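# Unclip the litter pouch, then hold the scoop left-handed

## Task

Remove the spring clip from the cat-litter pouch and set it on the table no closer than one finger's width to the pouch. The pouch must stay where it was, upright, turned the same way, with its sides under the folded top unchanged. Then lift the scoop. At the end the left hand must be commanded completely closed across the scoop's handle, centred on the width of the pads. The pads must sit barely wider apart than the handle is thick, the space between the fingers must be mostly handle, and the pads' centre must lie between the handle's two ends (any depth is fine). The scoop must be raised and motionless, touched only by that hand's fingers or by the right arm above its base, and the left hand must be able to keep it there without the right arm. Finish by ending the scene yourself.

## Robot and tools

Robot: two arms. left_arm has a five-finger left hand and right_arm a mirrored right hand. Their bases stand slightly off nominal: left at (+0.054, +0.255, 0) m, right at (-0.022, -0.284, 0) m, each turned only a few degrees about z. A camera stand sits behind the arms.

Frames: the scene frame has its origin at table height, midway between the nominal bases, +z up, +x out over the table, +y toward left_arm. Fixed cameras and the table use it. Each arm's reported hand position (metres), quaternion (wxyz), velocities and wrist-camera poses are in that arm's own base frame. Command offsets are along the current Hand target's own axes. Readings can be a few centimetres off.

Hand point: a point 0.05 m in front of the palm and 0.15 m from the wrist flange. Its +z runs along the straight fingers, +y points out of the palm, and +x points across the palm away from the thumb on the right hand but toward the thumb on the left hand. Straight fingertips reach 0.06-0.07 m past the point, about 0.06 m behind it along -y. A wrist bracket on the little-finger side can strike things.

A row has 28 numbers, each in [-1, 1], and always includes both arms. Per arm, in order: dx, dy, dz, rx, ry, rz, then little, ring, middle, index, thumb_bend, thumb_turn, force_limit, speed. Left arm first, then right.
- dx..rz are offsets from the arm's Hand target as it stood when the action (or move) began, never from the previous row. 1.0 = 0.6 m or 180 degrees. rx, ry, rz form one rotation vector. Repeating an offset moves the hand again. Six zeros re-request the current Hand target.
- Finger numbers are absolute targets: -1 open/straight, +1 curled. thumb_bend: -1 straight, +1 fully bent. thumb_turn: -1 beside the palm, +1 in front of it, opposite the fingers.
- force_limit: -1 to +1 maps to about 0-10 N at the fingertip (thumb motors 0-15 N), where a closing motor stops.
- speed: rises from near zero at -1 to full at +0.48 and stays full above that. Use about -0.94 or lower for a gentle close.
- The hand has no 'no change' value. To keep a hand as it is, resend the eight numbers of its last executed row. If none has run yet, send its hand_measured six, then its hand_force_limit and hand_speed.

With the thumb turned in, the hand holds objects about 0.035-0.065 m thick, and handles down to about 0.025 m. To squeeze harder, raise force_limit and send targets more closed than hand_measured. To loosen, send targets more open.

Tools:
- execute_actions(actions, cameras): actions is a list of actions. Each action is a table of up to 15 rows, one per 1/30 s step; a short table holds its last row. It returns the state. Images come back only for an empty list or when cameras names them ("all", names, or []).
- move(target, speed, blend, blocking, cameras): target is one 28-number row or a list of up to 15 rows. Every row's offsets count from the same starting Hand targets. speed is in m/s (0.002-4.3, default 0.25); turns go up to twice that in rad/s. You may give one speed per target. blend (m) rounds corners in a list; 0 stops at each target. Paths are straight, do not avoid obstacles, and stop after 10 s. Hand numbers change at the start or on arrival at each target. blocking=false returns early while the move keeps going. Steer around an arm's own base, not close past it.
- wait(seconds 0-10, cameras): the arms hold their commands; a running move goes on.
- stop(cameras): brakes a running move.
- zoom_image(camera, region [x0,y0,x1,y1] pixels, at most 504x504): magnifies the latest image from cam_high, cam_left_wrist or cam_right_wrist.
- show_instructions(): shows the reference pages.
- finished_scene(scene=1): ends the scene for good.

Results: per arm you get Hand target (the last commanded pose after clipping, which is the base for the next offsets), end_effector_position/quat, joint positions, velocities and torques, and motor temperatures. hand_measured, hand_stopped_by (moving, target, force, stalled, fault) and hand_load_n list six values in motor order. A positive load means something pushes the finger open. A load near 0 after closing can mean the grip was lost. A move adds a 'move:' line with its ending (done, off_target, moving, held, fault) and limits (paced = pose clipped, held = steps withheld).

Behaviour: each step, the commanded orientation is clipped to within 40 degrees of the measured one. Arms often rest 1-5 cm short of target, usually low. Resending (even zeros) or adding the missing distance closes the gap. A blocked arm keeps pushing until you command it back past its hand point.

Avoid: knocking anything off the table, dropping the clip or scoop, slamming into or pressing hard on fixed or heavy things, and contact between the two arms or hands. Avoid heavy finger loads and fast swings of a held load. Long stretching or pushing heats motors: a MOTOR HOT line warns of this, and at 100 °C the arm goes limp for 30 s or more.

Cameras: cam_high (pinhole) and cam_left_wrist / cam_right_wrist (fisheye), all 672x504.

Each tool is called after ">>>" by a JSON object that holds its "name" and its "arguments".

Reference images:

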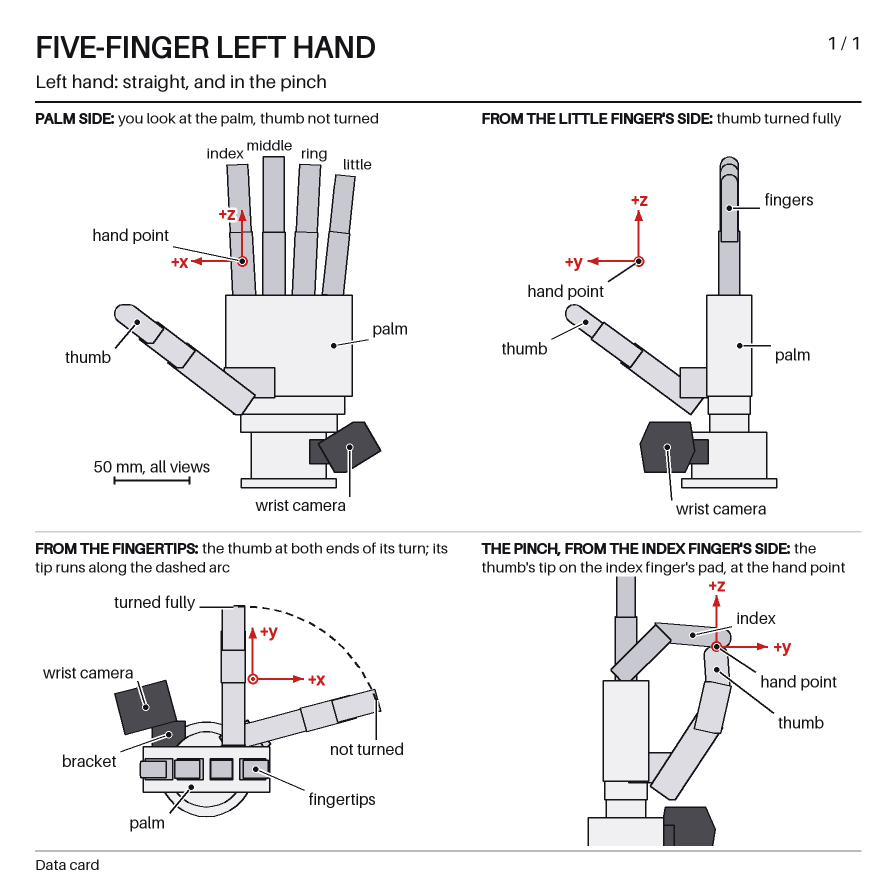

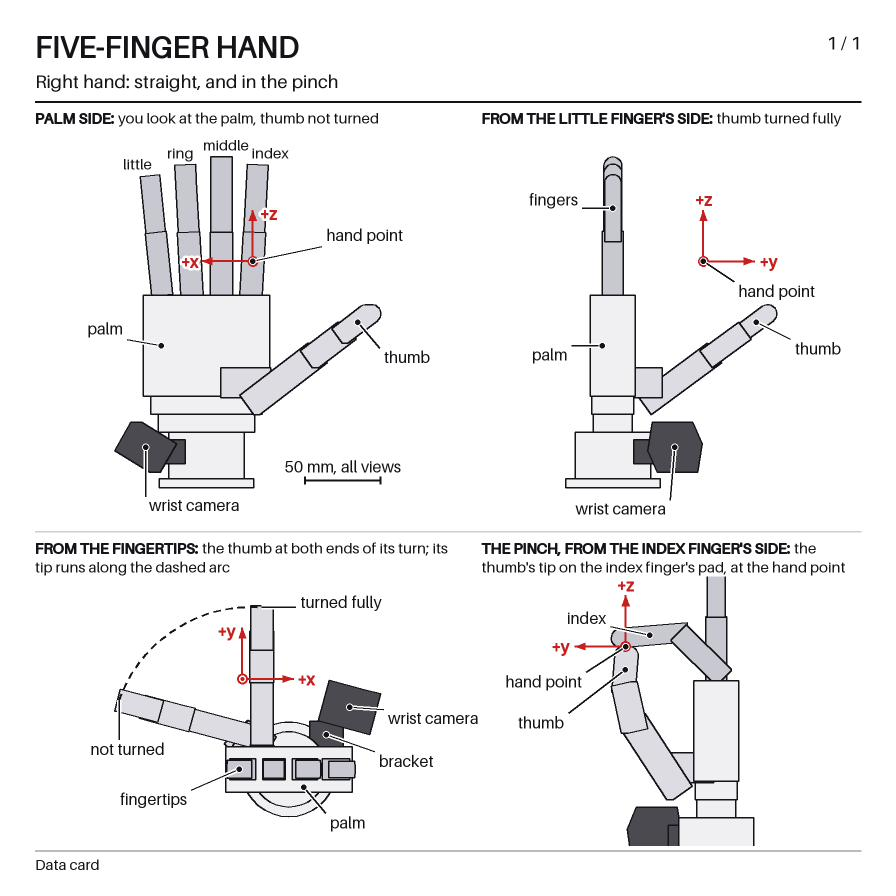

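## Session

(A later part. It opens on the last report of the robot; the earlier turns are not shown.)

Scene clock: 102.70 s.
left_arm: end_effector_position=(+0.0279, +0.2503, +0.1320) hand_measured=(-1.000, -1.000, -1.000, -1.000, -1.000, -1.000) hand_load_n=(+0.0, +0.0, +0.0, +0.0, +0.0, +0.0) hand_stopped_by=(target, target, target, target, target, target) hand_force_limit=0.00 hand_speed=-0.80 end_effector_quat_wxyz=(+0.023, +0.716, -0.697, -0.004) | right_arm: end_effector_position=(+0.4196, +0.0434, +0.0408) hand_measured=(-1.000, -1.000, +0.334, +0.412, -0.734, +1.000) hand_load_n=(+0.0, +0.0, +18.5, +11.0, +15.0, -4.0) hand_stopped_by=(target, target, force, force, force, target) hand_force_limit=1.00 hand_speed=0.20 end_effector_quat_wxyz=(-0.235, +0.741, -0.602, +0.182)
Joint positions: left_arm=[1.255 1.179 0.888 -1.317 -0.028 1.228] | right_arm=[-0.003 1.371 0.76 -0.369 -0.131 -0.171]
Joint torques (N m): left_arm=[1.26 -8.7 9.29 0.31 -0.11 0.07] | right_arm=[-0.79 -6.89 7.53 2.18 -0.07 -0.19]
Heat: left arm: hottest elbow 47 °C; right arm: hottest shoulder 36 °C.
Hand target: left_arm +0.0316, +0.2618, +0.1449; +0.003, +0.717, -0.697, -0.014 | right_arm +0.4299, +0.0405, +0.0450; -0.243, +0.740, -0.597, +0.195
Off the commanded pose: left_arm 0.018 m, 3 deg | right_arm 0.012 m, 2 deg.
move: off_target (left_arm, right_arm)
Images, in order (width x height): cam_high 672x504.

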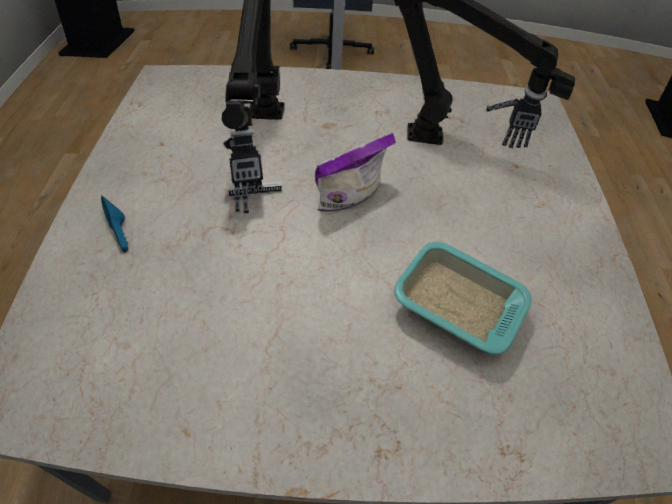

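>>> {"name": "execute_actions", "arguments": {"actions": [[[0,0,0,0,0,0,-1,-1,-1,-1,-1,-1,0,-0.8, 0,0,0,0,0,0,-1,-1,0.05,0.05,-1,1,1,-0.8]]], "cameras": ["cam_high","cam_right_wrist"]}}

>>> {"name": "zoom_image", "arguments": {"camera": "cam_high", "region": [200, 130, 320, 220]}}

Scene clock: 104.53 s.
left_arm: end_effector_position=(+0.0279, +0.2503, +0.1320) hand_measured=(-1.000, -1.000, -1.000, -1.000, -1.000, -1.000) hand_load_n=(+0.0, +0.0, +0.0, +0.0, +0.0, +0.0) hand_stopped_by=(target, target, target, target, target, target) hand_force_limit=0.00 hand_speed=-0.80 end_effector_quat_wxyz=(+0.023, +0.716, -0.697, -0.004) | right_arm: end_effector_position=(+0.4231, +0.0455, +0.0406) hand_measured=(-1.000, -1.000, +0.050, +0.050, -1.000, +1.000) hand_load_n=(+0.0, +0.0, +0.0, +0.0, +0.0, +0.0) hand_stopped_by=(target, target, target, target, target, target) hand_force_limit=1.00 hand_speed=-0.80 end_effector_quat_wxyz=(-0.239, +0.742, -0.598, +0.186)
Joint positions: left_arm=[1.255 1.179 0.888 -1.317 -0.028 1.228] | right_arm=[0.001 1.375 0.76 -0.352 -0.132 -0.171]
Joint torques (N m): left_arm=[1.32 -8.64 9.31 0.28 -0.12 0.06] | right_arm=[-0.79 -7.06 7.49 1.55 -0.03 -0.21]
Heat: left arm: hottest elbow 47 °C; right arm: hottest shoulder 35 °C.
Hand target: left_arm +0.0316, +0.2618, +0.1449; +0.003, +0.717, -0.697, -0.014 | right_arm +0.4299, +0.0406, +0.0450; -0.243, +0.740, -0.597, +0.195
Off the commanded pose: left_arm 0.018 m, 3 deg | right_arm 0.010 m, 1 deg.
Images, in order (width x height): cam_high 672x504, cam_right_wrist 672x504.

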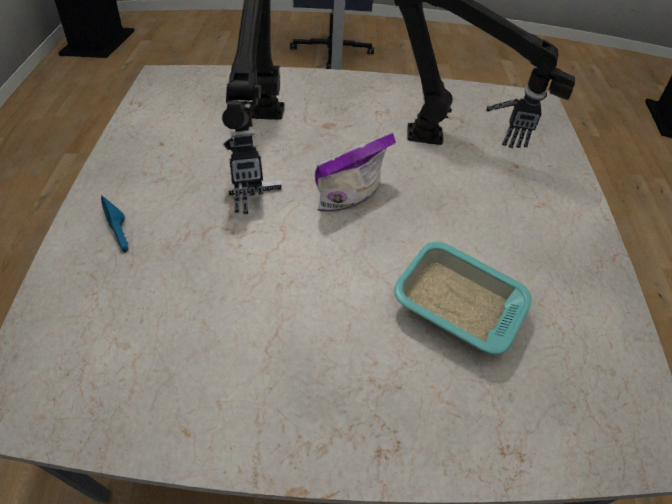

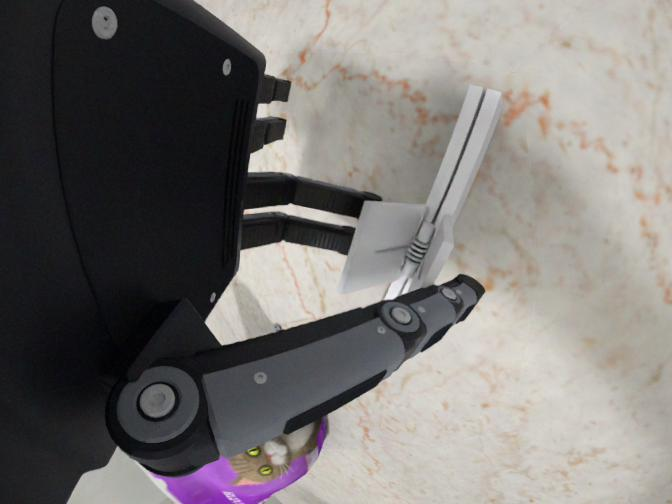

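Scaled by 4.200 from the camera's 672x504 image, which has a finer 960x720 frame.

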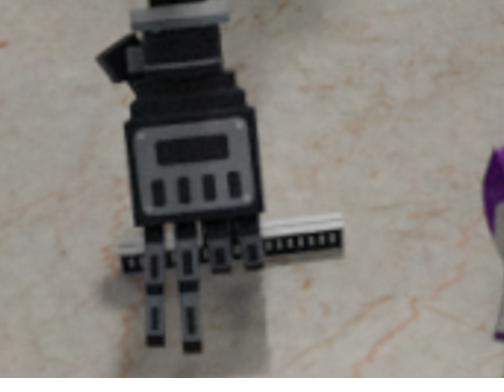

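>>> {"name": "execute_actions", "arguments": {"actions": [[[0,0,0,0,0,0,-1,-1,-1,-1,-1,-1,0,-0.8, 0,0,0,0,0,0,-1,-1,-0.9,-0.9,-1,1,1,0.1]]], "cameras": ["cam_right_wrist"]}}

Scene clock: 106.00 s.
left_arm: end_effector_position=(+0.0279, +0.2503, +0.1320) hand_measured=(-1.000, -1.000, -1.000, -1.000, -1.000, -1.000) hand_load_n=(+0.0, +0.0, +0.0, +0.0, +0.0, +0.0) hand_stopped_by=(target, target, target, target, target, target) hand_force_limit=0.00 hand_speed=-0.80 end_effector_quat_wxyz=(+0.023, +0.716, -0.697, -0.004) | right_arm: end_effector_position=(+0.4231, +0.0455, +0.0406) hand_measured=(-1.000, -1.000, -0.900, -0.900, -1.000, +1.000) hand_load_n=(+0.0, +0.0, +0.0, +0.0, -0.5, +0.0) hand_stopped_by=(target, target, target, target, target, target) hand_force_limit=1.00 hand_speed=0.10 end_effector_quat_wxyz=(-0.239, +0.742, -0.598, +0.186)
Joint positions: left_arm=[1.255 1.179 0.888 -1.317 -0.028 1.228] | right_arm=[0.001 1.375 0.76 -0.352 -0.132 -0.171]
Joint torques (N m): left_arm=[1.2 -8.64 9.33 0.28 -0.1 0.07] | right_arm=[-0.85 -7.12 7.53 1.58 -0.02 -0.2]
Heat: left arm: hottest elbow 47 °C; right arm: hottest shoulder 35 °C.
Hand target: left_arm +0.0316, +0.2618, +0.1449; +0.003, +0.717, -0.697, -0.014 | right_arm +0.4299, +0.0406, +0.0450; -0.243, +0.740, -0.597, +0.195
Off the commanded pose: left_arm 0.018 m, 3 deg | right_arm 0.010 m, 1 deg.
Images, in order (width x height): cam_right_wrist 672x504.

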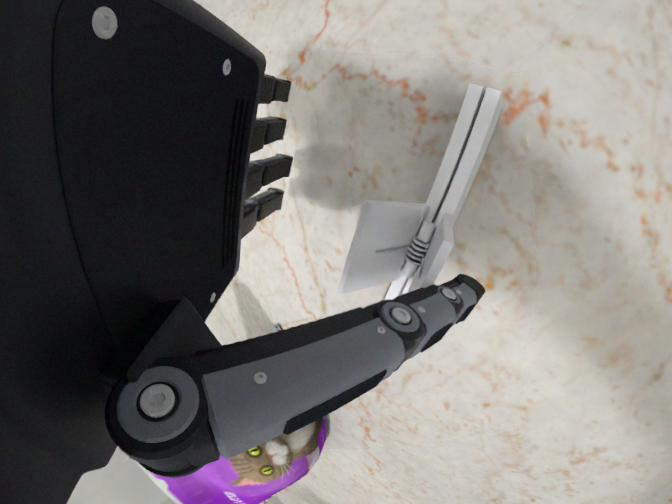

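>>> {"name": "move", "arguments": {"target": [0,0,0,0,0,0,-1,-1,-1,-1,-1,-1,0,-0.8, 0,-0.1,-0.135,0,0,0,-1,-1,-0.9,-0.9,-1,1,1,0.1], "speed": 0.2, "cameras": ["cam_high","cam_right_wrist"]}}

>>> {"name": "zoom_image", "arguments": {"camera": "cam_high", "region": [80, 180, 150, 260]}}

>>> {"name": "zoom_image", "arguments": {"camera": "cam_high", "region": [200, 130, 420, 220]}}

Scene clock: 109.40 s.
left_arm: end_effector_position=(+0.0279, +0.2503, +0.1320) hand_measured=(-1.000, -1.000, -1.000, -1.000, -1.000, -1.000) hand_load_n=(+0.0, +0.5, -0.5, +0.0, +0.0, +0.0) hand_stopped_by=(target, target, target, target, target, target) hand_force_limit=0.00 hand_speed=-0.80 end_effector_quat_wxyz=(+0.023, +0.716, -0.697, -0.004) | right_arm: end_effector_position=(+0.4134, +0.0455, +0.1209) hand_measured=(-1.000, -1.000, -0.900, -0.900, -1.000, +1.000) hand_load_n=(+0.0, +0.0, +0.0, +0.0, +0.0, +0.0) hand_stopped_by=(target, target, target, target, target, target) hand_force_limit=1.00 hand_speed=0.10 end_effector_quat_wxyz=(-0.231, +0.744, -0.601, +0.176)
Joint positions: left_arm=[1.255 1.179 0.888 -1.317 -0.028 1.228] | right_arm=[0.001 1.248 0.89 -0.637 -0.132 -0.171]
Joint torques (N m): left_arm=[1.08 -8.64 9.28 0.27 -0.11 0.06] | right_arm=[-0.79 -7.06 11.85 0.54 0 -0.2]
Heat: left arm: hottest elbow 47 °C; right arm: hottest shoulder 35 °C.
Hand target: left_arm +0.0316, +0.2618, +0.1449; +0.003, +0.717, -0.697, -0.014 | right_arm +0.4303, +0.0406, +0.1459; -0.243, +0.740, -0.597, +0.195
Off the commanded pose: left_arm 0.018 m, 3 deg | right_arm 0.031 m, 3 deg.
move: off_target (left_arm, right_arm)
Images, in order (width x height): cam_high 672x504, cam_right_wrist 672x504.

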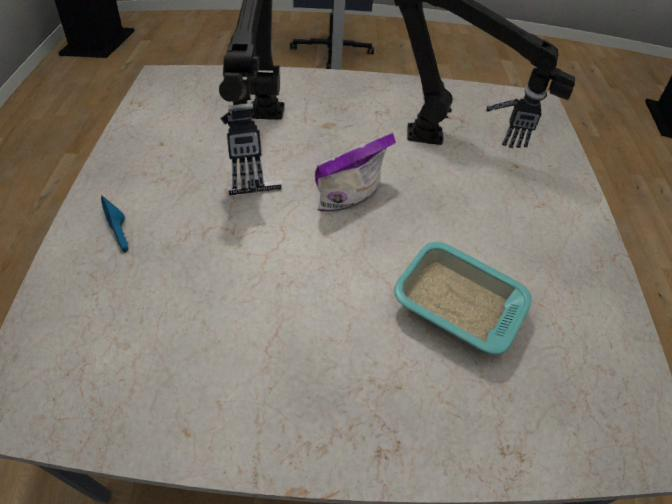

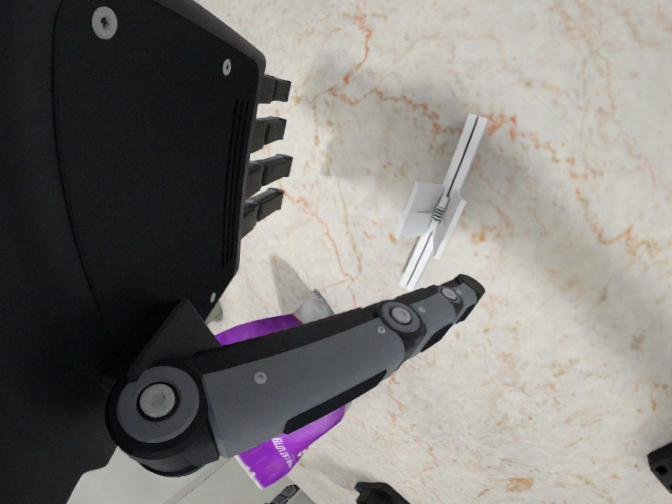

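Scaled by 6.300 from the camera's 672x504 image, which has a finer 960x720 frame.

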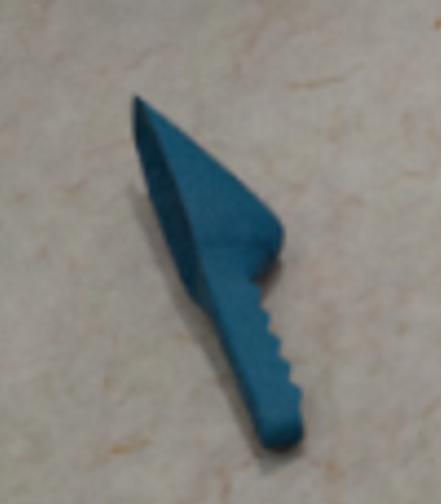

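Scaled by 2.291 from the camera's 672x504 image, which has a finer 960x720 frame.

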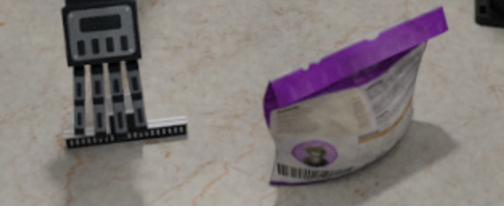

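>>> {"name": "move", "arguments": {"target": [[0,0,0,0,0,0,-1,-1,-1,-1,-1,-1,0,-0.8, 0,-0.079,-0.1077,0,0,0,-1,-1,-0.9,-0.9,-1,1,1,0.1],[0,0,0,0,0,0,-1,-1,-1,-1,-1,-1,0,-0.8, 0.6064,-0.2329,0.0789,-0.1812,0.1088,0.3306,-1,-1,-0.9,-0.9,-1,1,1,0.1]], "speed": [0.25,0.4], "blend": [0.03,0], "cameras": ["cam_high","cam_right_wrist"]}}

Scene clock: 114.10 s.
left_arm: end_effector_position=(+0.0279, +0.2503, +0.1320) hand_measured=(-1.000, -1.000, -1.000, -1.000, -1.000, -1.000) hand_load_n=(+0.0, +0.0, +0.0, +0.0, +0.0, +0.0) hand_stopped_by=(target, target, target, target, target, target) hand_force_limit=0.00 hand_speed=-0.80 end_effector_quat_wxyz=(+0.023, +0.716, -0.697, -0.004) | right_arm: end_effector_position=(+0.6352, -0.2881, +0.1652) hand_measured=(-1.000, -1.000, -0.900, -0.900, -1.000, +1.000) hand_load_n=(+0.0, +0.0, +0.0, +0.0, +0.0, +0.0) hand_stopped_by=(target, target, target, target, target, target) hand_force_limit=1.00 hand_speed=0.10 end_effector_quat_wxyz=(+0.039, -0.338, +0.939, -0.038)
Joint positions: left_arm=[1.255 1.179 0.888 -1.317 -0.028 1.228] | right_arm=[-0.5 2.365 2.599 -1.697 -0.008 0.379]
Joint torques (N m): left_arm=[1.14 -8.53 9.31 0.25 -0.11 0.06] | right_arm=[-0.15 -20.31 11.67 -0.4 -0.05 0]
Heat: left arm: hottest elbow 47 °C; right arm: hottest shoulder 35 °C.
Hand target: left_arm +0.0316, +0.2618, +0.1449; +0.003, +0.717, -0.697, -0.014 | right_arm +0.6449, -0.2853, +0.1902; +0.000, -0.346, +0.938, -0.001
Off the commanded pose: left_arm 0.018 m, 3 deg | right_arm 0.027 m, 6 deg.
joint sent to its limit (right arm) — joint 4 (wrist pitch), lower limit. The joint targets are off in position and orientation.
move: off_target (left_arm, right_arm)
Images, in order (width x height): cam_high 672x504, cam_right_wrist 672x504.

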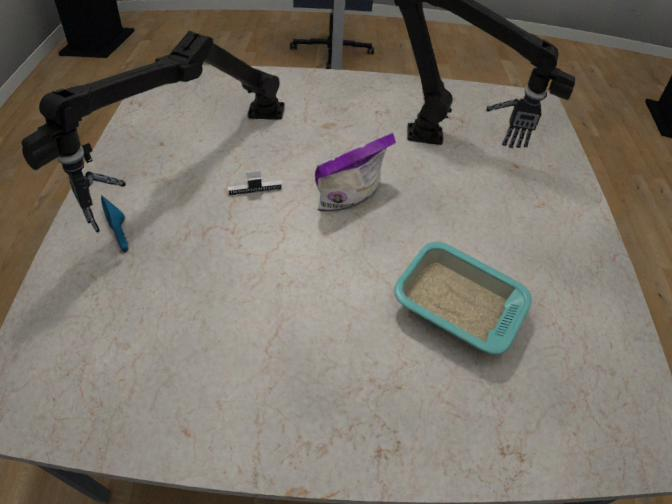

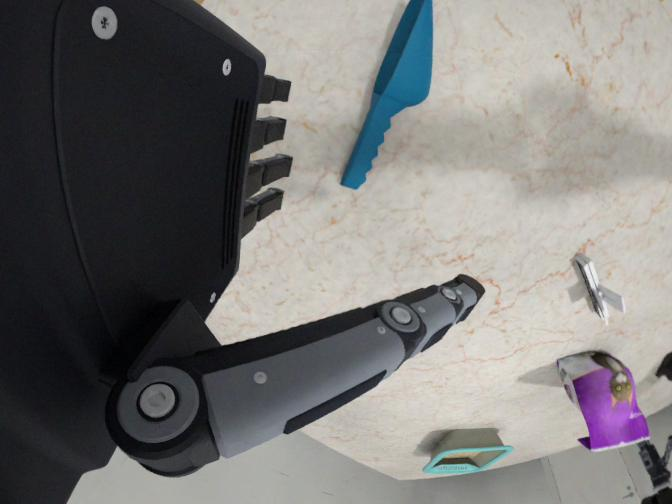

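>>> {"name": "zoom_image", "arguments": {"camera": "cam_right_wrist", "region": [310, 0, 470, 200]}}

Scaled by 2.520 from the camera's 672x504 image, which has a finer 960x720 frame.

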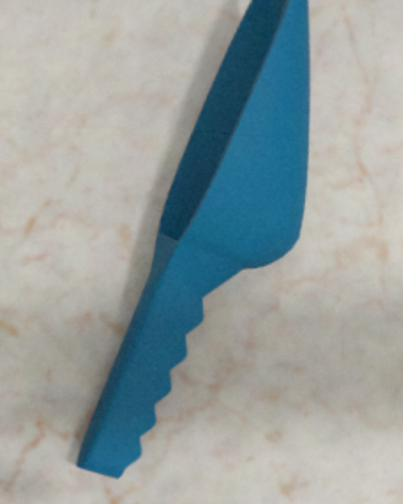

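>>> {"name": "move", "arguments": {"target": [0,0,0,0,0,0,-1,-1,-1,-1,-1,-1,0,-0.8, 0.0238,-0.0358,0.1137,0.2494,0.0071,0.018,-0.2,-0.2,-0.2,-0.2,-0.95,1,0.3,0], "speed": 0.25, "cameras": ["cam_high","cam_right_wrist"]}}

Scene clock: 120.93 s.
left_arm: end_effector_position=(+0.0279, +0.2503, +0.1320) hand_measured=(-1.000, -1.000, -1.000, -1.000, -1.000, -1.000) hand_load_n=(+0.0, +0.0, +0.0, +0.0, +0.0, +0.0) hand_stopped_by=(target, target, target, target, target, target) hand_force_limit=0.00 hand_speed=-0.80 end_effector_quat_wxyz=(+0.023, +0.716, -0.697, -0.004) | right_arm: end_effector_position=(+0.6377, -0.3093, +0.0925) hand_measured=(-0.200, -0.200, -0.200, -0.200, -0.950, +1.000) hand_load_n=(+0.5, +0.0, +0.0, +0.0, +0.0, +0.0) hand_stopped_by=(target, target, target, target, target, target) hand_force_limit=0.30 hand_speed=0.00 end_effector_quat_wxyz=(+0.102, -0.295, +0.887, -0.340)
Joint positions: left_arm=[1.255 1.179 0.888 -1.317 -0.028 1.228] | right_arm=[-0.427 1.923 1.588 -0.582 0.343 0.384]
Joint torques (N m): left_arm=[1.14 -8.47 9.28 0.28 -0.11 0.06] | right_arm=[0.38 -18.32 8.69 2.19 0.36 -0.22]
Heat: left arm: hottest elbow 47 °C; right arm: hottest shoulder 36 °C.
Hand target: left_arm +0.0316, +0.2618, +0.1449; +0.003, +0.717, -0.697, -0.014 | right_arm +0.6480, -0.3109, +0.1220; +0.122, -0.294, +0.876, -0.362
Off the commanded pose: left_arm 0.018 m, 3 deg | right_arm 0.031 m, 4 deg.
move: off_target (left_arm, right_arm)
Images, in order (width x height): cam_high 672x504, cam_right_wrist 672x504.

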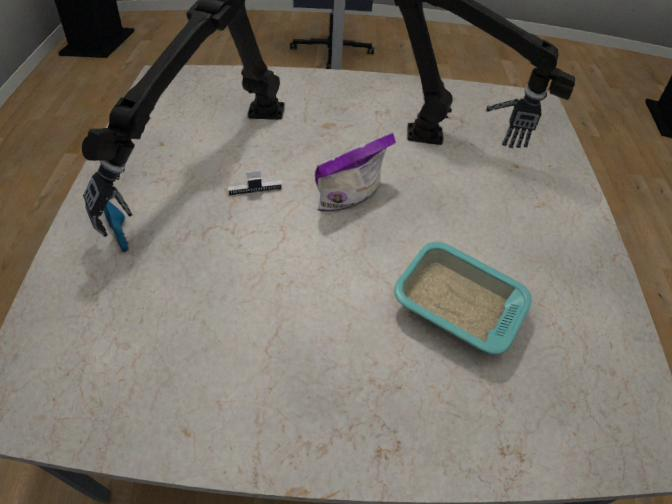

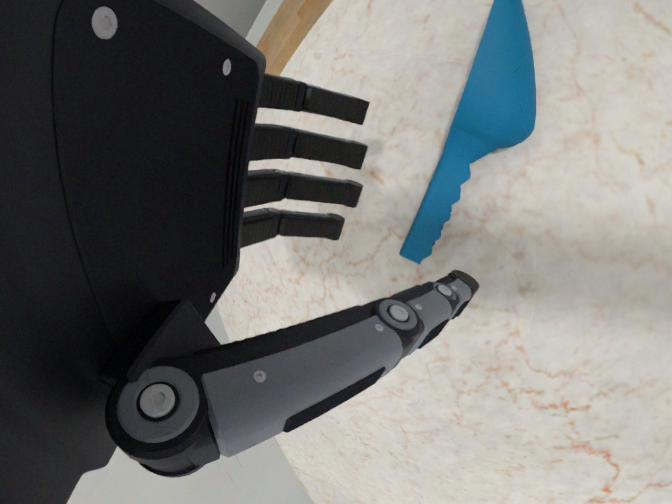

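>>> {"name": "move", "arguments": {"target": [0,0,0,0,0,0,-1,-1,-1,-1,-1,-1,0,-0.8, 0.01,0.059,0.0778,0,0,0,-0.2,-0.2,-0.2,-0.2,-0.95,1,0.3,0], "speed": 0.12, "cameras": ["cam_high","cam_right_wrist"]}}

>>> {"name": "zoom_image", "arguments": {"camera": "cam_high", "region": [60, 150, 180, 270]}}

Scene clock: 123.93 s.
left_arm: end_effector_position=(+0.0279, +0.2503, +0.1320) hand_measured=(-1.000, -1.000, -1.000, -1.000, -1.000, -1.000) hand_load_n=(-0.5, +0.0, +0.0, +0.0, +0.0, +0.0) hand_stopped_by=(target, target, target, target, target, target) hand_force_limit=0.00 hand_speed=-0.80 end_effector_quat_wxyz=(+0.023, +0.716, -0.697, -0.004) | right_arm: end_effector_position=(+0.6398, -0.3102, +0.0478) hand_measured=(-0.200, -0.200, -0.200, -0.200, -0.950, +1.000) hand_load_n=(+0.0, +0.0, +0.0, +0.0, +0.0, +0.0) hand_stopped_by=(target, target, target, target, target, target) hand_force_limit=0.30 hand_speed=0.00 end_effector_quat_wxyz=(+0.109, -0.298, +0.882, -0.347)
Joint positions: left_arm=[1.255 1.179 0.888 -1.317 -0.028 1.228] | right_arm=[-0.427 1.964 1.519 -0.45 0.34 0.371]
Joint torques (N m): left_arm=[1.2 -8.7 9.32 0.27 -0.11 0.06] | right_arm=[-0.67 -16.67 8.81 2.25 0.11 -0.24]
Heat: left arm: hottest elbow 48 °C; right arm: hottest shoulder 36 °C.
Hand target: left_arm +0.0316, +0.2618, +0.1449; +0.003, +0.717, -0.697, -0.014 | right_arm +0.6480, -0.3208, +0.0639; +0.122, -0.294, +0.876, -0.362
Off the commanded pose: left_arm 0.018 m, 3 deg | right_arm 0.021 m, 2 deg.
move: off_target (left_arm, right_arm)
Images, in order (width x height): cam_high 672x504, cam_right_wrist 672x504.

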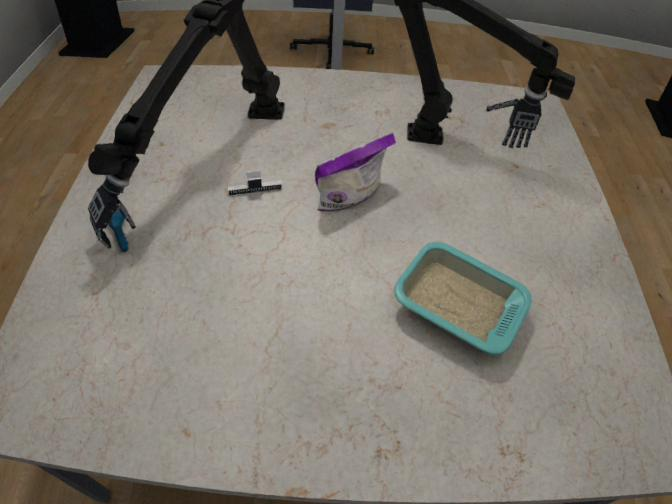

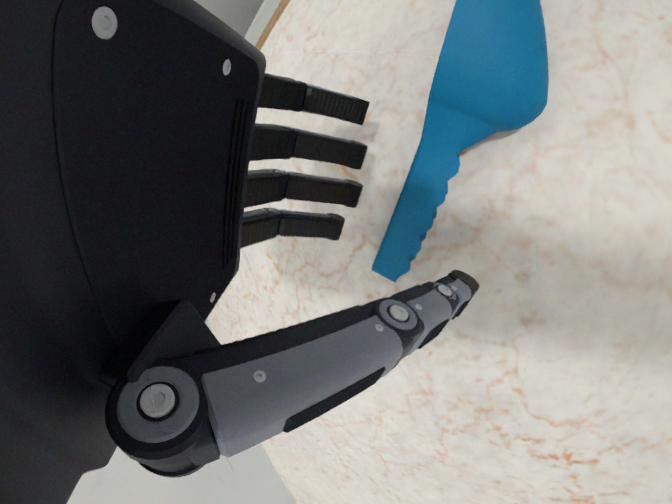

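Scaled by 4.200 from the camera's 672x504 image, which has a finer 960x720 frame.

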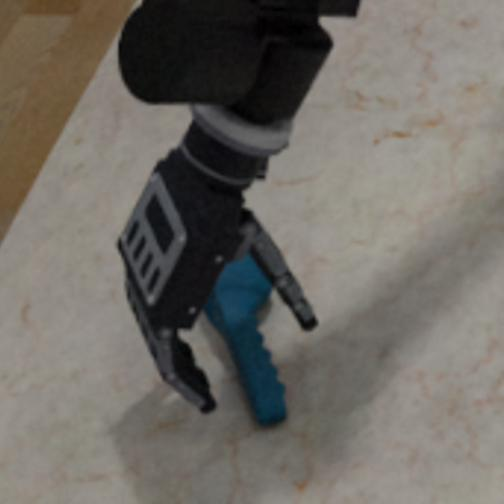

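>>> {"name": "move", "arguments": {"target": [0,0,0,0,0,0,-1,-1,-1,-1,-1,-1,0,-0.8, 0,0.028,0.028,0,0,0,-0.2,-0.2,-0.2,-0.2,-0.95,1,0.3,0], "speed": 0.08, "cameras": ["cam_right_wrist"]}}

>>> {"name": "zoom_image", "arguments": {"camera": "cam_right_wrist", "region": [240, 60, 500, 320]}}

Scene clock: 125.47 s.
left_arm: end_effector_position=(+0.0279, +0.2503, +0.1320) hand_measured=(-1.000, -1.000, -1.000, -1.000, -1.000, -1.000) hand_load_n=(+0.0, +0.0, +0.0, +0.0, +0.0, +0.0) hand_stopped_by=(target, target, target, target, target, target) hand_force_limit=0.00 hand_speed=-0.80 end_effector_quat_wxyz=(+0.023, +0.716, -0.697, -0.004) | right_arm: end_effector_position=(+0.6407, -0.3107, +0.0281) hand_measured=(-0.200, -0.200, -0.200, -0.200, -0.950, +1.000) hand_load_n=(+0.0, +0.0, +0.0, +0.0, +0.0, +0.0) hand_stopped_by=(target, target, target, target, target, target) hand_force_limit=0.30 hand_speed=0.00 end_effector_quat_wxyz=(+0.111, -0.297, +0.882, -0.349)
Joint positions: left_arm=[1.255 1.179 0.888 -1.317 -0.028 1.228] | right_arm=[-0.427 1.987 1.496 -0.397 0.34 0.371]
Joint torques (N m): left_arm=[1.14 -8.53 9.26 0.29 -0.11 0.07] | right_arm=[-0.73 -16.38 8.44 2.26 0.11 -0.24]
Heat: left arm: hottest elbow 48 °C; right arm: hottest shoulder 36 °C.
Hand target: left_arm +0.0316, +0.2618, +0.1449; +0.003, +0.717, -0.697, -0.014 | right_arm +0.6480, -0.3209, +0.0402; +0.122, -0.294, +0.876, -0.362
Off the commanded pose: left_arm 0.018 m, 3 deg | right_arm 0.017 m, 2 deg.
move: off_target (left_arm, right_arm)
Images, in order (width x height): cam_right_wrist 672x504.

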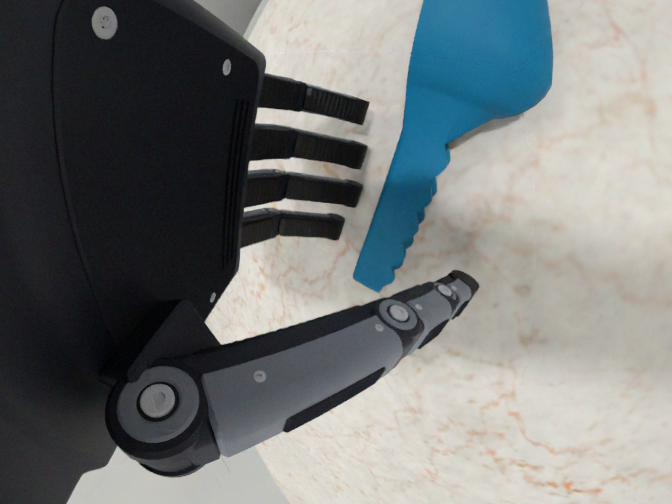

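Scaled by 1.938 from the camera's 672x504 image, which has a finer 960x720 frame.

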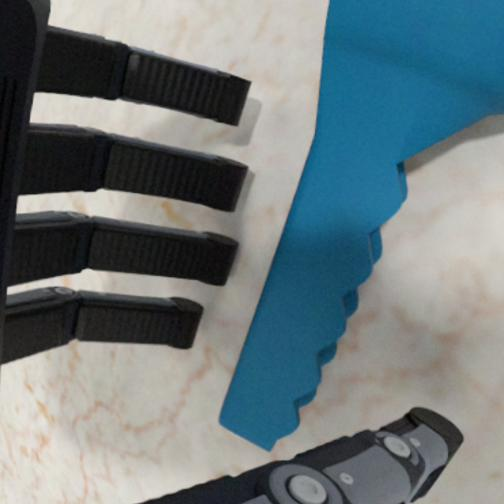

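>>> {"name": "execute_actions", "arguments": {"actions": [[[0,0,0,0,0,0,-1,-1,-1,-1,-1,-1,0,-0.8, 0,0,0,0,0,0,-0.2,0.5,0.5,0.5,0.2,1,0.3,-0.6]],[[0,0,0,0,0,0,-1,-1,-1,-1,-1,-1,0,-0.8, 0,0,0,0,0,0,-0.2,0.5,0.5,0.5,0.2,1,0.3,-0.6]]], "cameras": ["cam_right_wrist","cam_high"]}}

Scene clock: 127.47 s.
left_arm: end_effector_position=(+0.0279, +0.2503, +0.1320) hand_measured=(-1.000, -1.000, -1.000, -1.000, -1.000, -1.000) hand_load_n=(+0.0, +0.0, +0.0, +0.0, +0.0, +0.0) hand_stopped_by=(target, target, target, target, target, target) hand_force_limit=0.00 hand_speed=-0.80 end_effector_quat_wxyz=(+0.023, +0.716, -0.697, -0.004) | right_arm: end_effector_position=(+0.6411, -0.3109, +0.0284) hand_measured=(-0.200, +0.500, +0.500, +0.500, -0.428, +1.000) hand_load_n=(+0.0, +0.0, +1.0, +0.0, +10.5, +1.0) hand_stopped_by=(target, target, target, target, force, target) hand_force_limit=0.30 hand_speed=-0.60 end_effector_quat_wxyz=(+0.111, -0.298, +0.881, -0.350)
Joint positions: left_arm=[1.255 1.179 0.888 -1.317 -0.028 1.228] | right_arm=[-0.427 1.987 1.496 -0.395 0.34 0.371]
Joint torques (N m): left_arm=[1.2 -8.64 9.32 0.29 -0.11 0.07] | right_arm=[-0.91 -16.5 8.46 2.17 0.11 -0.23]
Heat: left arm: hottest elbow 48 °C; right arm: hottest shoulder 36 °C.
Hand target: left_arm +0.0316, +0.2618, +0.1449; +0.003, +0.717, -0.697, -0.014 | right_arm +0.6480, -0.3209, +0.0402; +0.122, -0.294, +0.876, -0.362
Off the commanded pose: left_arm 0.018 m, 3 deg | right_arm 0.017 m, 2 deg.
Images, in order (width x height): cam_high 672x504, cam_right_wrist 672x504.

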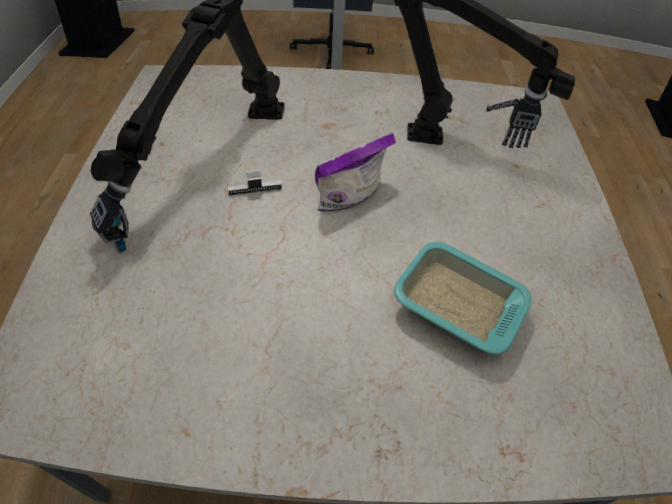

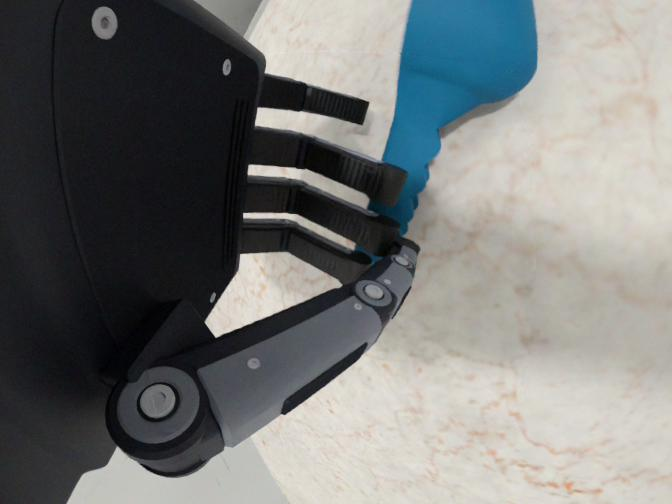

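>>> {"name": "zoom_image", "arguments": {"camera": "cam_right_wrist", "region": [240, 90, 500, 320]}}

>>> {"name": "zoom_image", "arguments": {"camera": "cam_high", "region": [70, 160, 160, 260]}}

Scaled by 1.938 from the camera's 672x504 image, which has a finer 960x720 frame.

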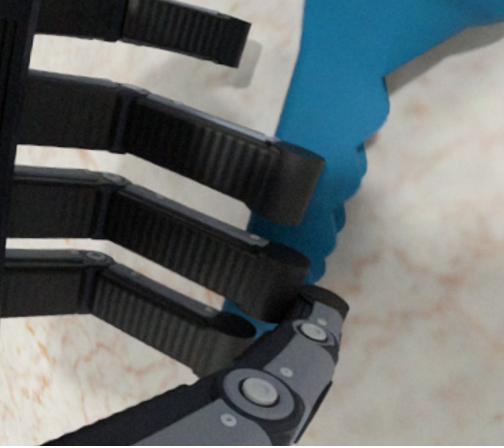

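Scaled by 5.040 from the camera's 672x504 image, which has a finer 960x720 frame.

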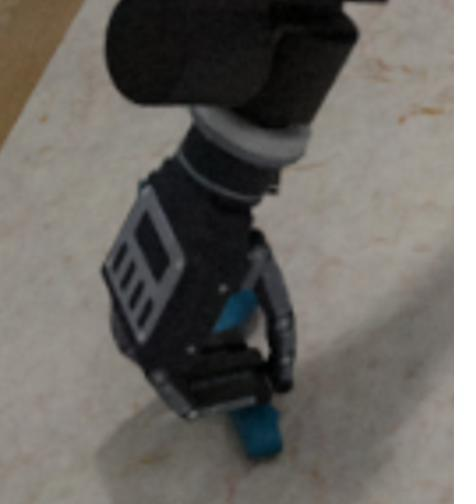

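>>> {"name": "zoom_image", "arguments": {"camera": "cam_right_wrist", "region": [380, 100, 460, 240]}}

Scaled by 3.600 from the camera's 672x504 image, which has a finer 960x720 frame.

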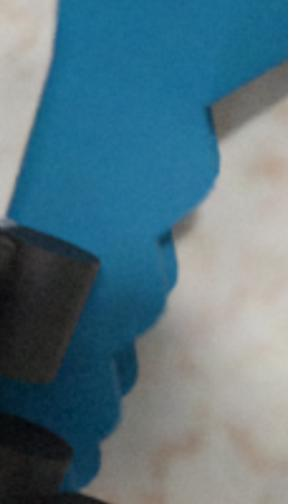

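>>> {"name": "execute_actions", "arguments": {"actions": [], "cameras": ["cam_high", "cam_right_wrist"]}}

Scene clock: 130.17 s.
left_arm: end_effector_position=(+0.0279, +0.2503, +0.1320) hand_measured=(-1.000, -1.000, -1.000, -1.000, -1.000, -1.000) hand_load_n=(+0.0, +0.0, +0.0, +0.0, +0.0, +0.0) hand_stopped_by=(target, target, target, target, target, target) hand_force_limit=0.00 hand_speed=-0.80 end_effector_quat_wxyz=(+0.023, +0.716, -0.697, -0.004) | right_arm: end_effector_position=(+0.6411, -0.3109, +0.0284) hand_measured=(-0.200, +0.500, +0.500, +0.500, -0.428, +1.000) hand_load_n=(+0.0, +0.5, +1.0, +0.0, +10.5, +1.0) hand_stopped_by=(target, target, target, target, force, target) hand_force_limit=0.30 hand_speed=-0.60 end_effector_quat_wxyz=(+0.111, -0.298, +0.881, -0.350)
Joint positions: left_arm=[1.255 1.179 0.888 -1.317 -0.028 1.228] | right_arm=[-0.427 1.987 1.496 -0.395 0.34 0.371]
Joint velocities: within noise
Joint torques (N m): left_arm=[1.08 -8.7 9.32 0.32 -0.11 0.07] | right_arm=[-0.91 -16.32 8.44 2.15 0.11 -0.24]
Motor temperatures (°C): left_arm=[29 35 48 30 31 26] | right_arm=[27 36 34 27 26 29]
Heat: left arm: hottest elbow 48 °C; right arm: hottest shoulder 36 °C.
Hand target: left_arm +0.0316, +0.2618, +0.1449; +0.003, +0.717, -0.697, -0.014 | right_arm +0.6480, -0.3209, +0.0402; +0.122, -0.294, +0.876, -0.362
Off the commanded pose: left_arm 0.018 m, 3 deg | right_arm 0.017 m, 2 deg.
Images, in order (width x height): cam_high 672x504, cam_right_wrist 672x504.

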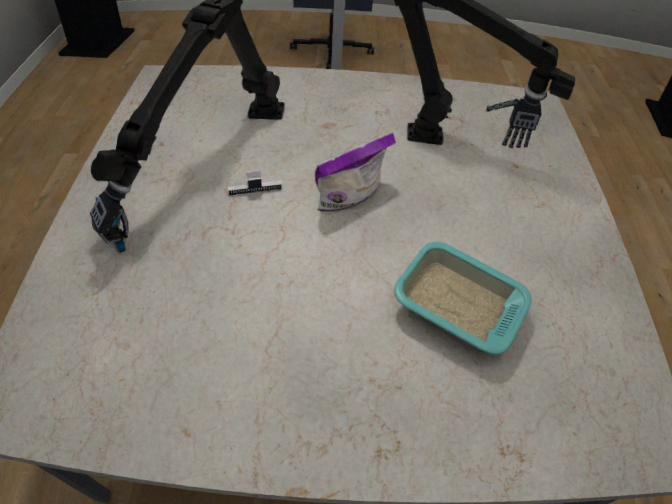

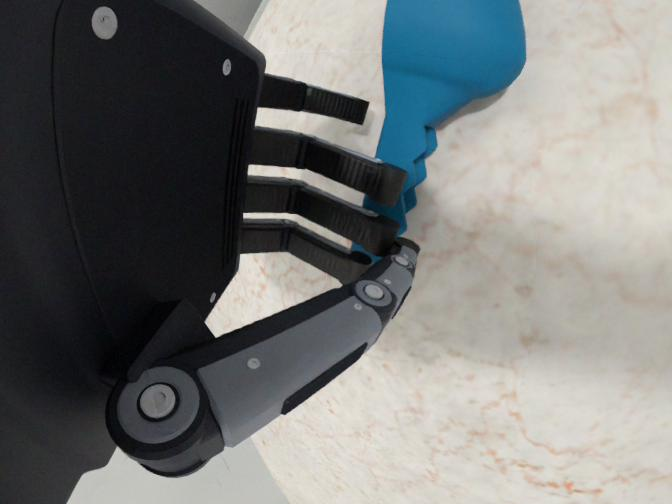

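>>> {"name": "move", "arguments": {"target": [[0,0,0,0,0,0,-1,-1,-1,-1,-1,-1,0,-0.8, 0,-0.0236,-0.0236,0,0,0,-0.2,0.5,0.5,0.5,-0.45,1,0.3,-0.3],[0,0,0,0,0,0,-1,-1,-1,-1,-1,-1,0,-0.8, 0,-0.033,-0.033,0.0556,0,0,-0.2,-0.2,-0.2,-0.2,-0.6,1,0.3,-0.3]], "speed": 0.08, "cameras": ["cam_right_wrist"]}}

Scene clock: 136.80 s.
left_arm: end_effector_position=(+0.0279, +0.2503, +0.1320) hand_measured=(-1.000, -1.000, -1.000, -1.000, -1.000, -1.000) hand_load_n=(+0.0, +0.0, +0.0, +0.0, -0.5, +0.0) hand_stopped_by=(target, target, target, target, target, target) hand_force_limit=0.00 hand_speed=-0.80 end_effector_quat_wxyz=(+0.023, +0.716, -0.697, -0.004) | right_arm: end_effector_position=(+0.6350, -0.3257, +0.0455) hand_measured=(-0.200, -0.200, -0.200, -0.200, -0.600, +1.000) hand_load_n=(+0.0, +0.0, +0.0, +0.0, +0.0, -0.5) hand_stopped_by=(target, target, target, target, target, target) hand_force_limit=0.30 hand_speed=-0.30 end_effector_quat_wxyz=(+0.131, -0.279, +0.852, -0.422)
Joint positions: left_arm=[1.255 1.179 0.888 -1.317 -0.028 1.228] | right_arm=[-0.427 1.924 1.37 -0.173 0.41 0.324]
Joint torques (N m): left_arm=[1.38 -8.64 9.28 0.28 -0.12 0.07] | right_arm=[0.09 -16.85 8.17 2.25 0.27 -0.23]
Heat: left arm: hottest elbow 48 °C; right arm: hottest shoulder 36 °C.
Hand target: left_arm +0.0316, +0.2618, +0.1449; +0.003, +0.717, -0.697, -0.014 | right_arm +0.6480, -0.3208, +0.0682; +0.147, -0.282, +0.841, -0.437
Off the commanded pose: left_arm 0.018 m, 3 deg | right_arm 0.027 m, 3 deg.
move: off_target (left_arm, right_arm); target 2's new numbers were sent with right_arm's hand 0.034 m and 4 deg from that target
Images, in order (width x height): cam_right_wrist 672x504.

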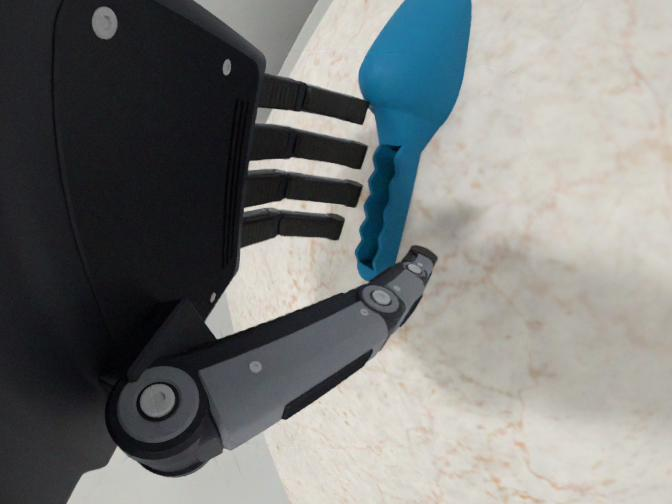

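>>> {"name": "zoom_image", "arguments": {"camera": "cam_right_wrist", "region": [240, 0, 520, 300]}}

>>> {"name": "zoom_image", "arguments": {"camera": "cam_high", "region": [60, 180, 160, 280]}}

Scaled by 1.680 from the camera's 672x504 image, which has a finer 960x720 frame.

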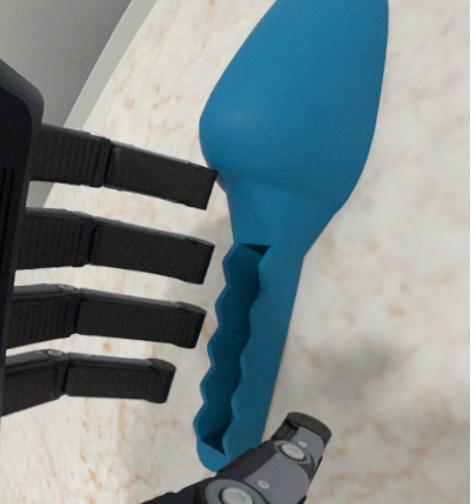

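This scene's latest camera images include none from cam_high. They are from: cam_right_wrist. cam_high's image comes with the result of a call that names it in "cameras".

>>> {"name": "move", "arguments": {"target": [0,0,0,0,0,0,-1,-1,-1,-1,-1,-1,0,-0.8, 0.010,-0.0145,0.0295,0,-0.0632,-0.0443,-0.2,-0.2,-0.2,-0.2,-0.6,1,0.3,-0.3], "speed": 0.08, "cameras": ["cam_right_wrist", "cam_high"]}}

Scene clock: 142.90 s.
left_arm: end_effector_position=(+0.0279, +0.2503, +0.1320) hand_measured=(-1.000, -1.000, -1.000, -1.000, -1.000, -1.000) hand_load_n=(+0.0, +0.0, +0.0, +0.0, +0.0, +0.0) hand_stopped_by=(target, target, target, target, target, target) hand_force_limit=0.00 hand_speed=-0.80 end_effector_quat_wxyz=(+0.023, +0.716, -0.697, -0.004) | right_arm: end_effector_position=(+0.6413, -0.3237, +0.0434) hand_measured=(-0.200, -0.200, -0.200, -0.200, -0.600, +1.000) hand_load_n=(+0.0, +0.0, +0.0, +0.0, +0.0, +0.0) hand_stopped_by=(target, target, target, target, target, target) hand_force_limit=0.30 hand_speed=-0.30 end_effector_quat_wxyz=(+0.186, -0.389, +0.812, -0.393)
Joint positions: left_arm=[1.255 1.179 0.888 -1.317 -0.028 1.228] | right_arm=[-0.476 1.93 1.37 -0.121 0.161 0.125]
Joint torques (N m): left_arm=[1.38 -8.82 9.26 0.25 -0.11 0.07] | right_arm=[-1.03 -15.5 10.11 2.63 0 -0.24]
Heat: left arm: hottest elbow 48 °C; right arm: hottest shoulder 37 °C.
Hand target: left_arm +0.0316, +0.2618, +0.1449; +0.003, +0.717, -0.697, -0.014 | right_arm +0.6550, -0.3400, +0.0651; +0.199, -0.382, +0.801, -0.416
Off the commanded pose: left_arm 0.018 m, 3 deg | right_arm 0.030 m, 3 deg.
move: off_target (left_arm, right_arm)
Images, in order (width x height): cam_high 672x504, cam_right_wrist 672x504.

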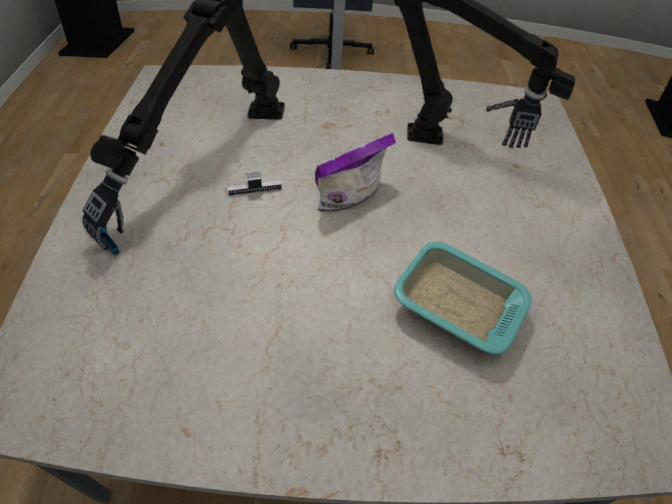

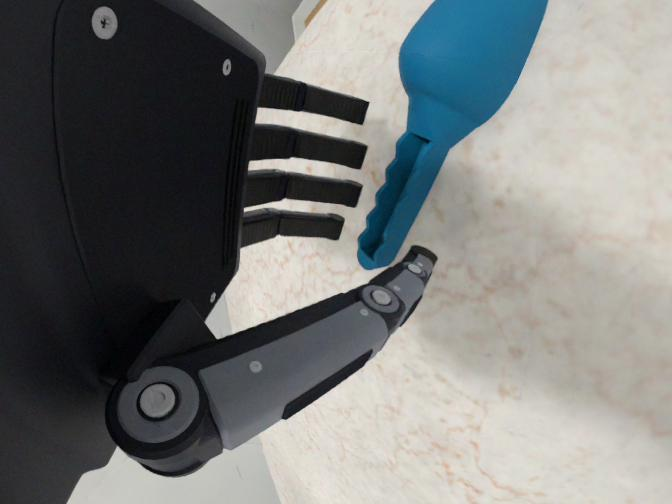

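>>> {"name": "zoom_image", "arguments": {"camera": "cam_right_wrist", "region": [330, 0, 570, 290]}}

>>> {"name": "zoom_image", "arguments": {"camera": "cam_high", "region": [70, 190, 150, 270]}}

Scaled by 1.738 from the camera's 672x504 image, which has a finer 960x720 frame.

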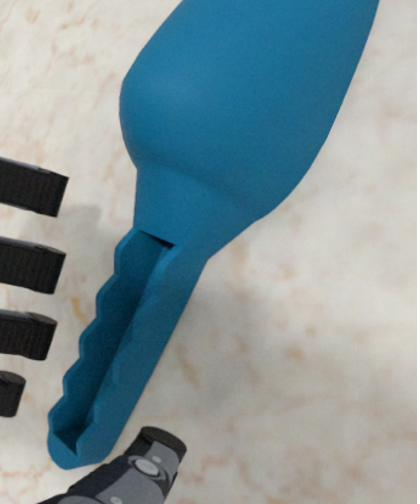

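Scaled by 6.300 from the camera's 672x504 image, which has a finer 960x720 frame.

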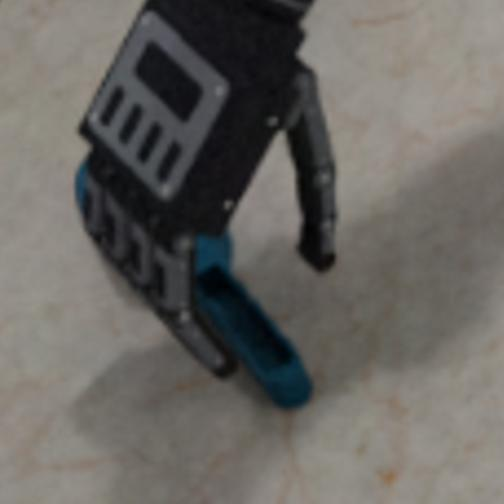

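>>> {"name": "move", "arguments": {"target": [0,0,0,0,0,0,-1,-1,-1,-1,-1,-1,0,-0.8, 0.0186,0.0053,0.0273,0,0,0,-0.2,-0.2,-0.2,-0.2,-0.6,1,0.3,-0.3], "speed": 0.06}}

Scene clock: 147.33 s.
left_arm: end_effector_position=(+0.0279, +0.2503, +0.1320) hand_measured=(-1.000, -1.000, -1.000, -1.000, -1.000, -1.000) hand_load_n=(+0.0, +0.0, +0.0, +0.0, -0.5, +0.0) hand_stopped_by=(target, target, target, target, target, target) hand_force_limit=0.00 hand_speed=-0.80 end_effector_quat_wxyz=(+0.023, +0.716, -0.697, -0.004) | right_arm: end_effector_position=(+0.6346, -0.3368, +0.0218) hand_measured=(-0.200, -0.200, -0.200, -0.200, -0.600, +1.000) hand_load_n=(+0.0, +0.0, +0.0, +0.0, +0.0, +0.0) hand_stopped_by=(target, target, target, target, target, target) hand_force_limit=0.30 hand_speed=-0.30 end_effector_quat_wxyz=(+0.182, -0.390, +0.816, -0.386)
Joint positions: left_arm=[1.255 1.179 0.888 -1.317 -0.028 1.228] | right_arm=[-0.5 1.966 1.37 -0.102 0.142 0.112]
Joint torques (N m): left_arm=[1.2 -8.76 9.29 0.27 -0.11 0.05] | right_arm=[-0.79 -15.91 11.47 2.55 0.05 -0.24]
Heat: left arm: hottest elbow 48 °C; right arm: hottest shoulder 36 °C.
Hand target: left_arm +0.0316, +0.2618, +0.1449; +0.003, +0.717, -0.697, -0.014 | right_arm +0.6570, -0.3560, +0.0531; +0.199, -0.382, +0.801, -0.416
Off the commanded pose: left_arm 0.018 m, 3 deg | right_arm 0.043 m, 4 deg.
move: off_target (left_arm, right_arm)


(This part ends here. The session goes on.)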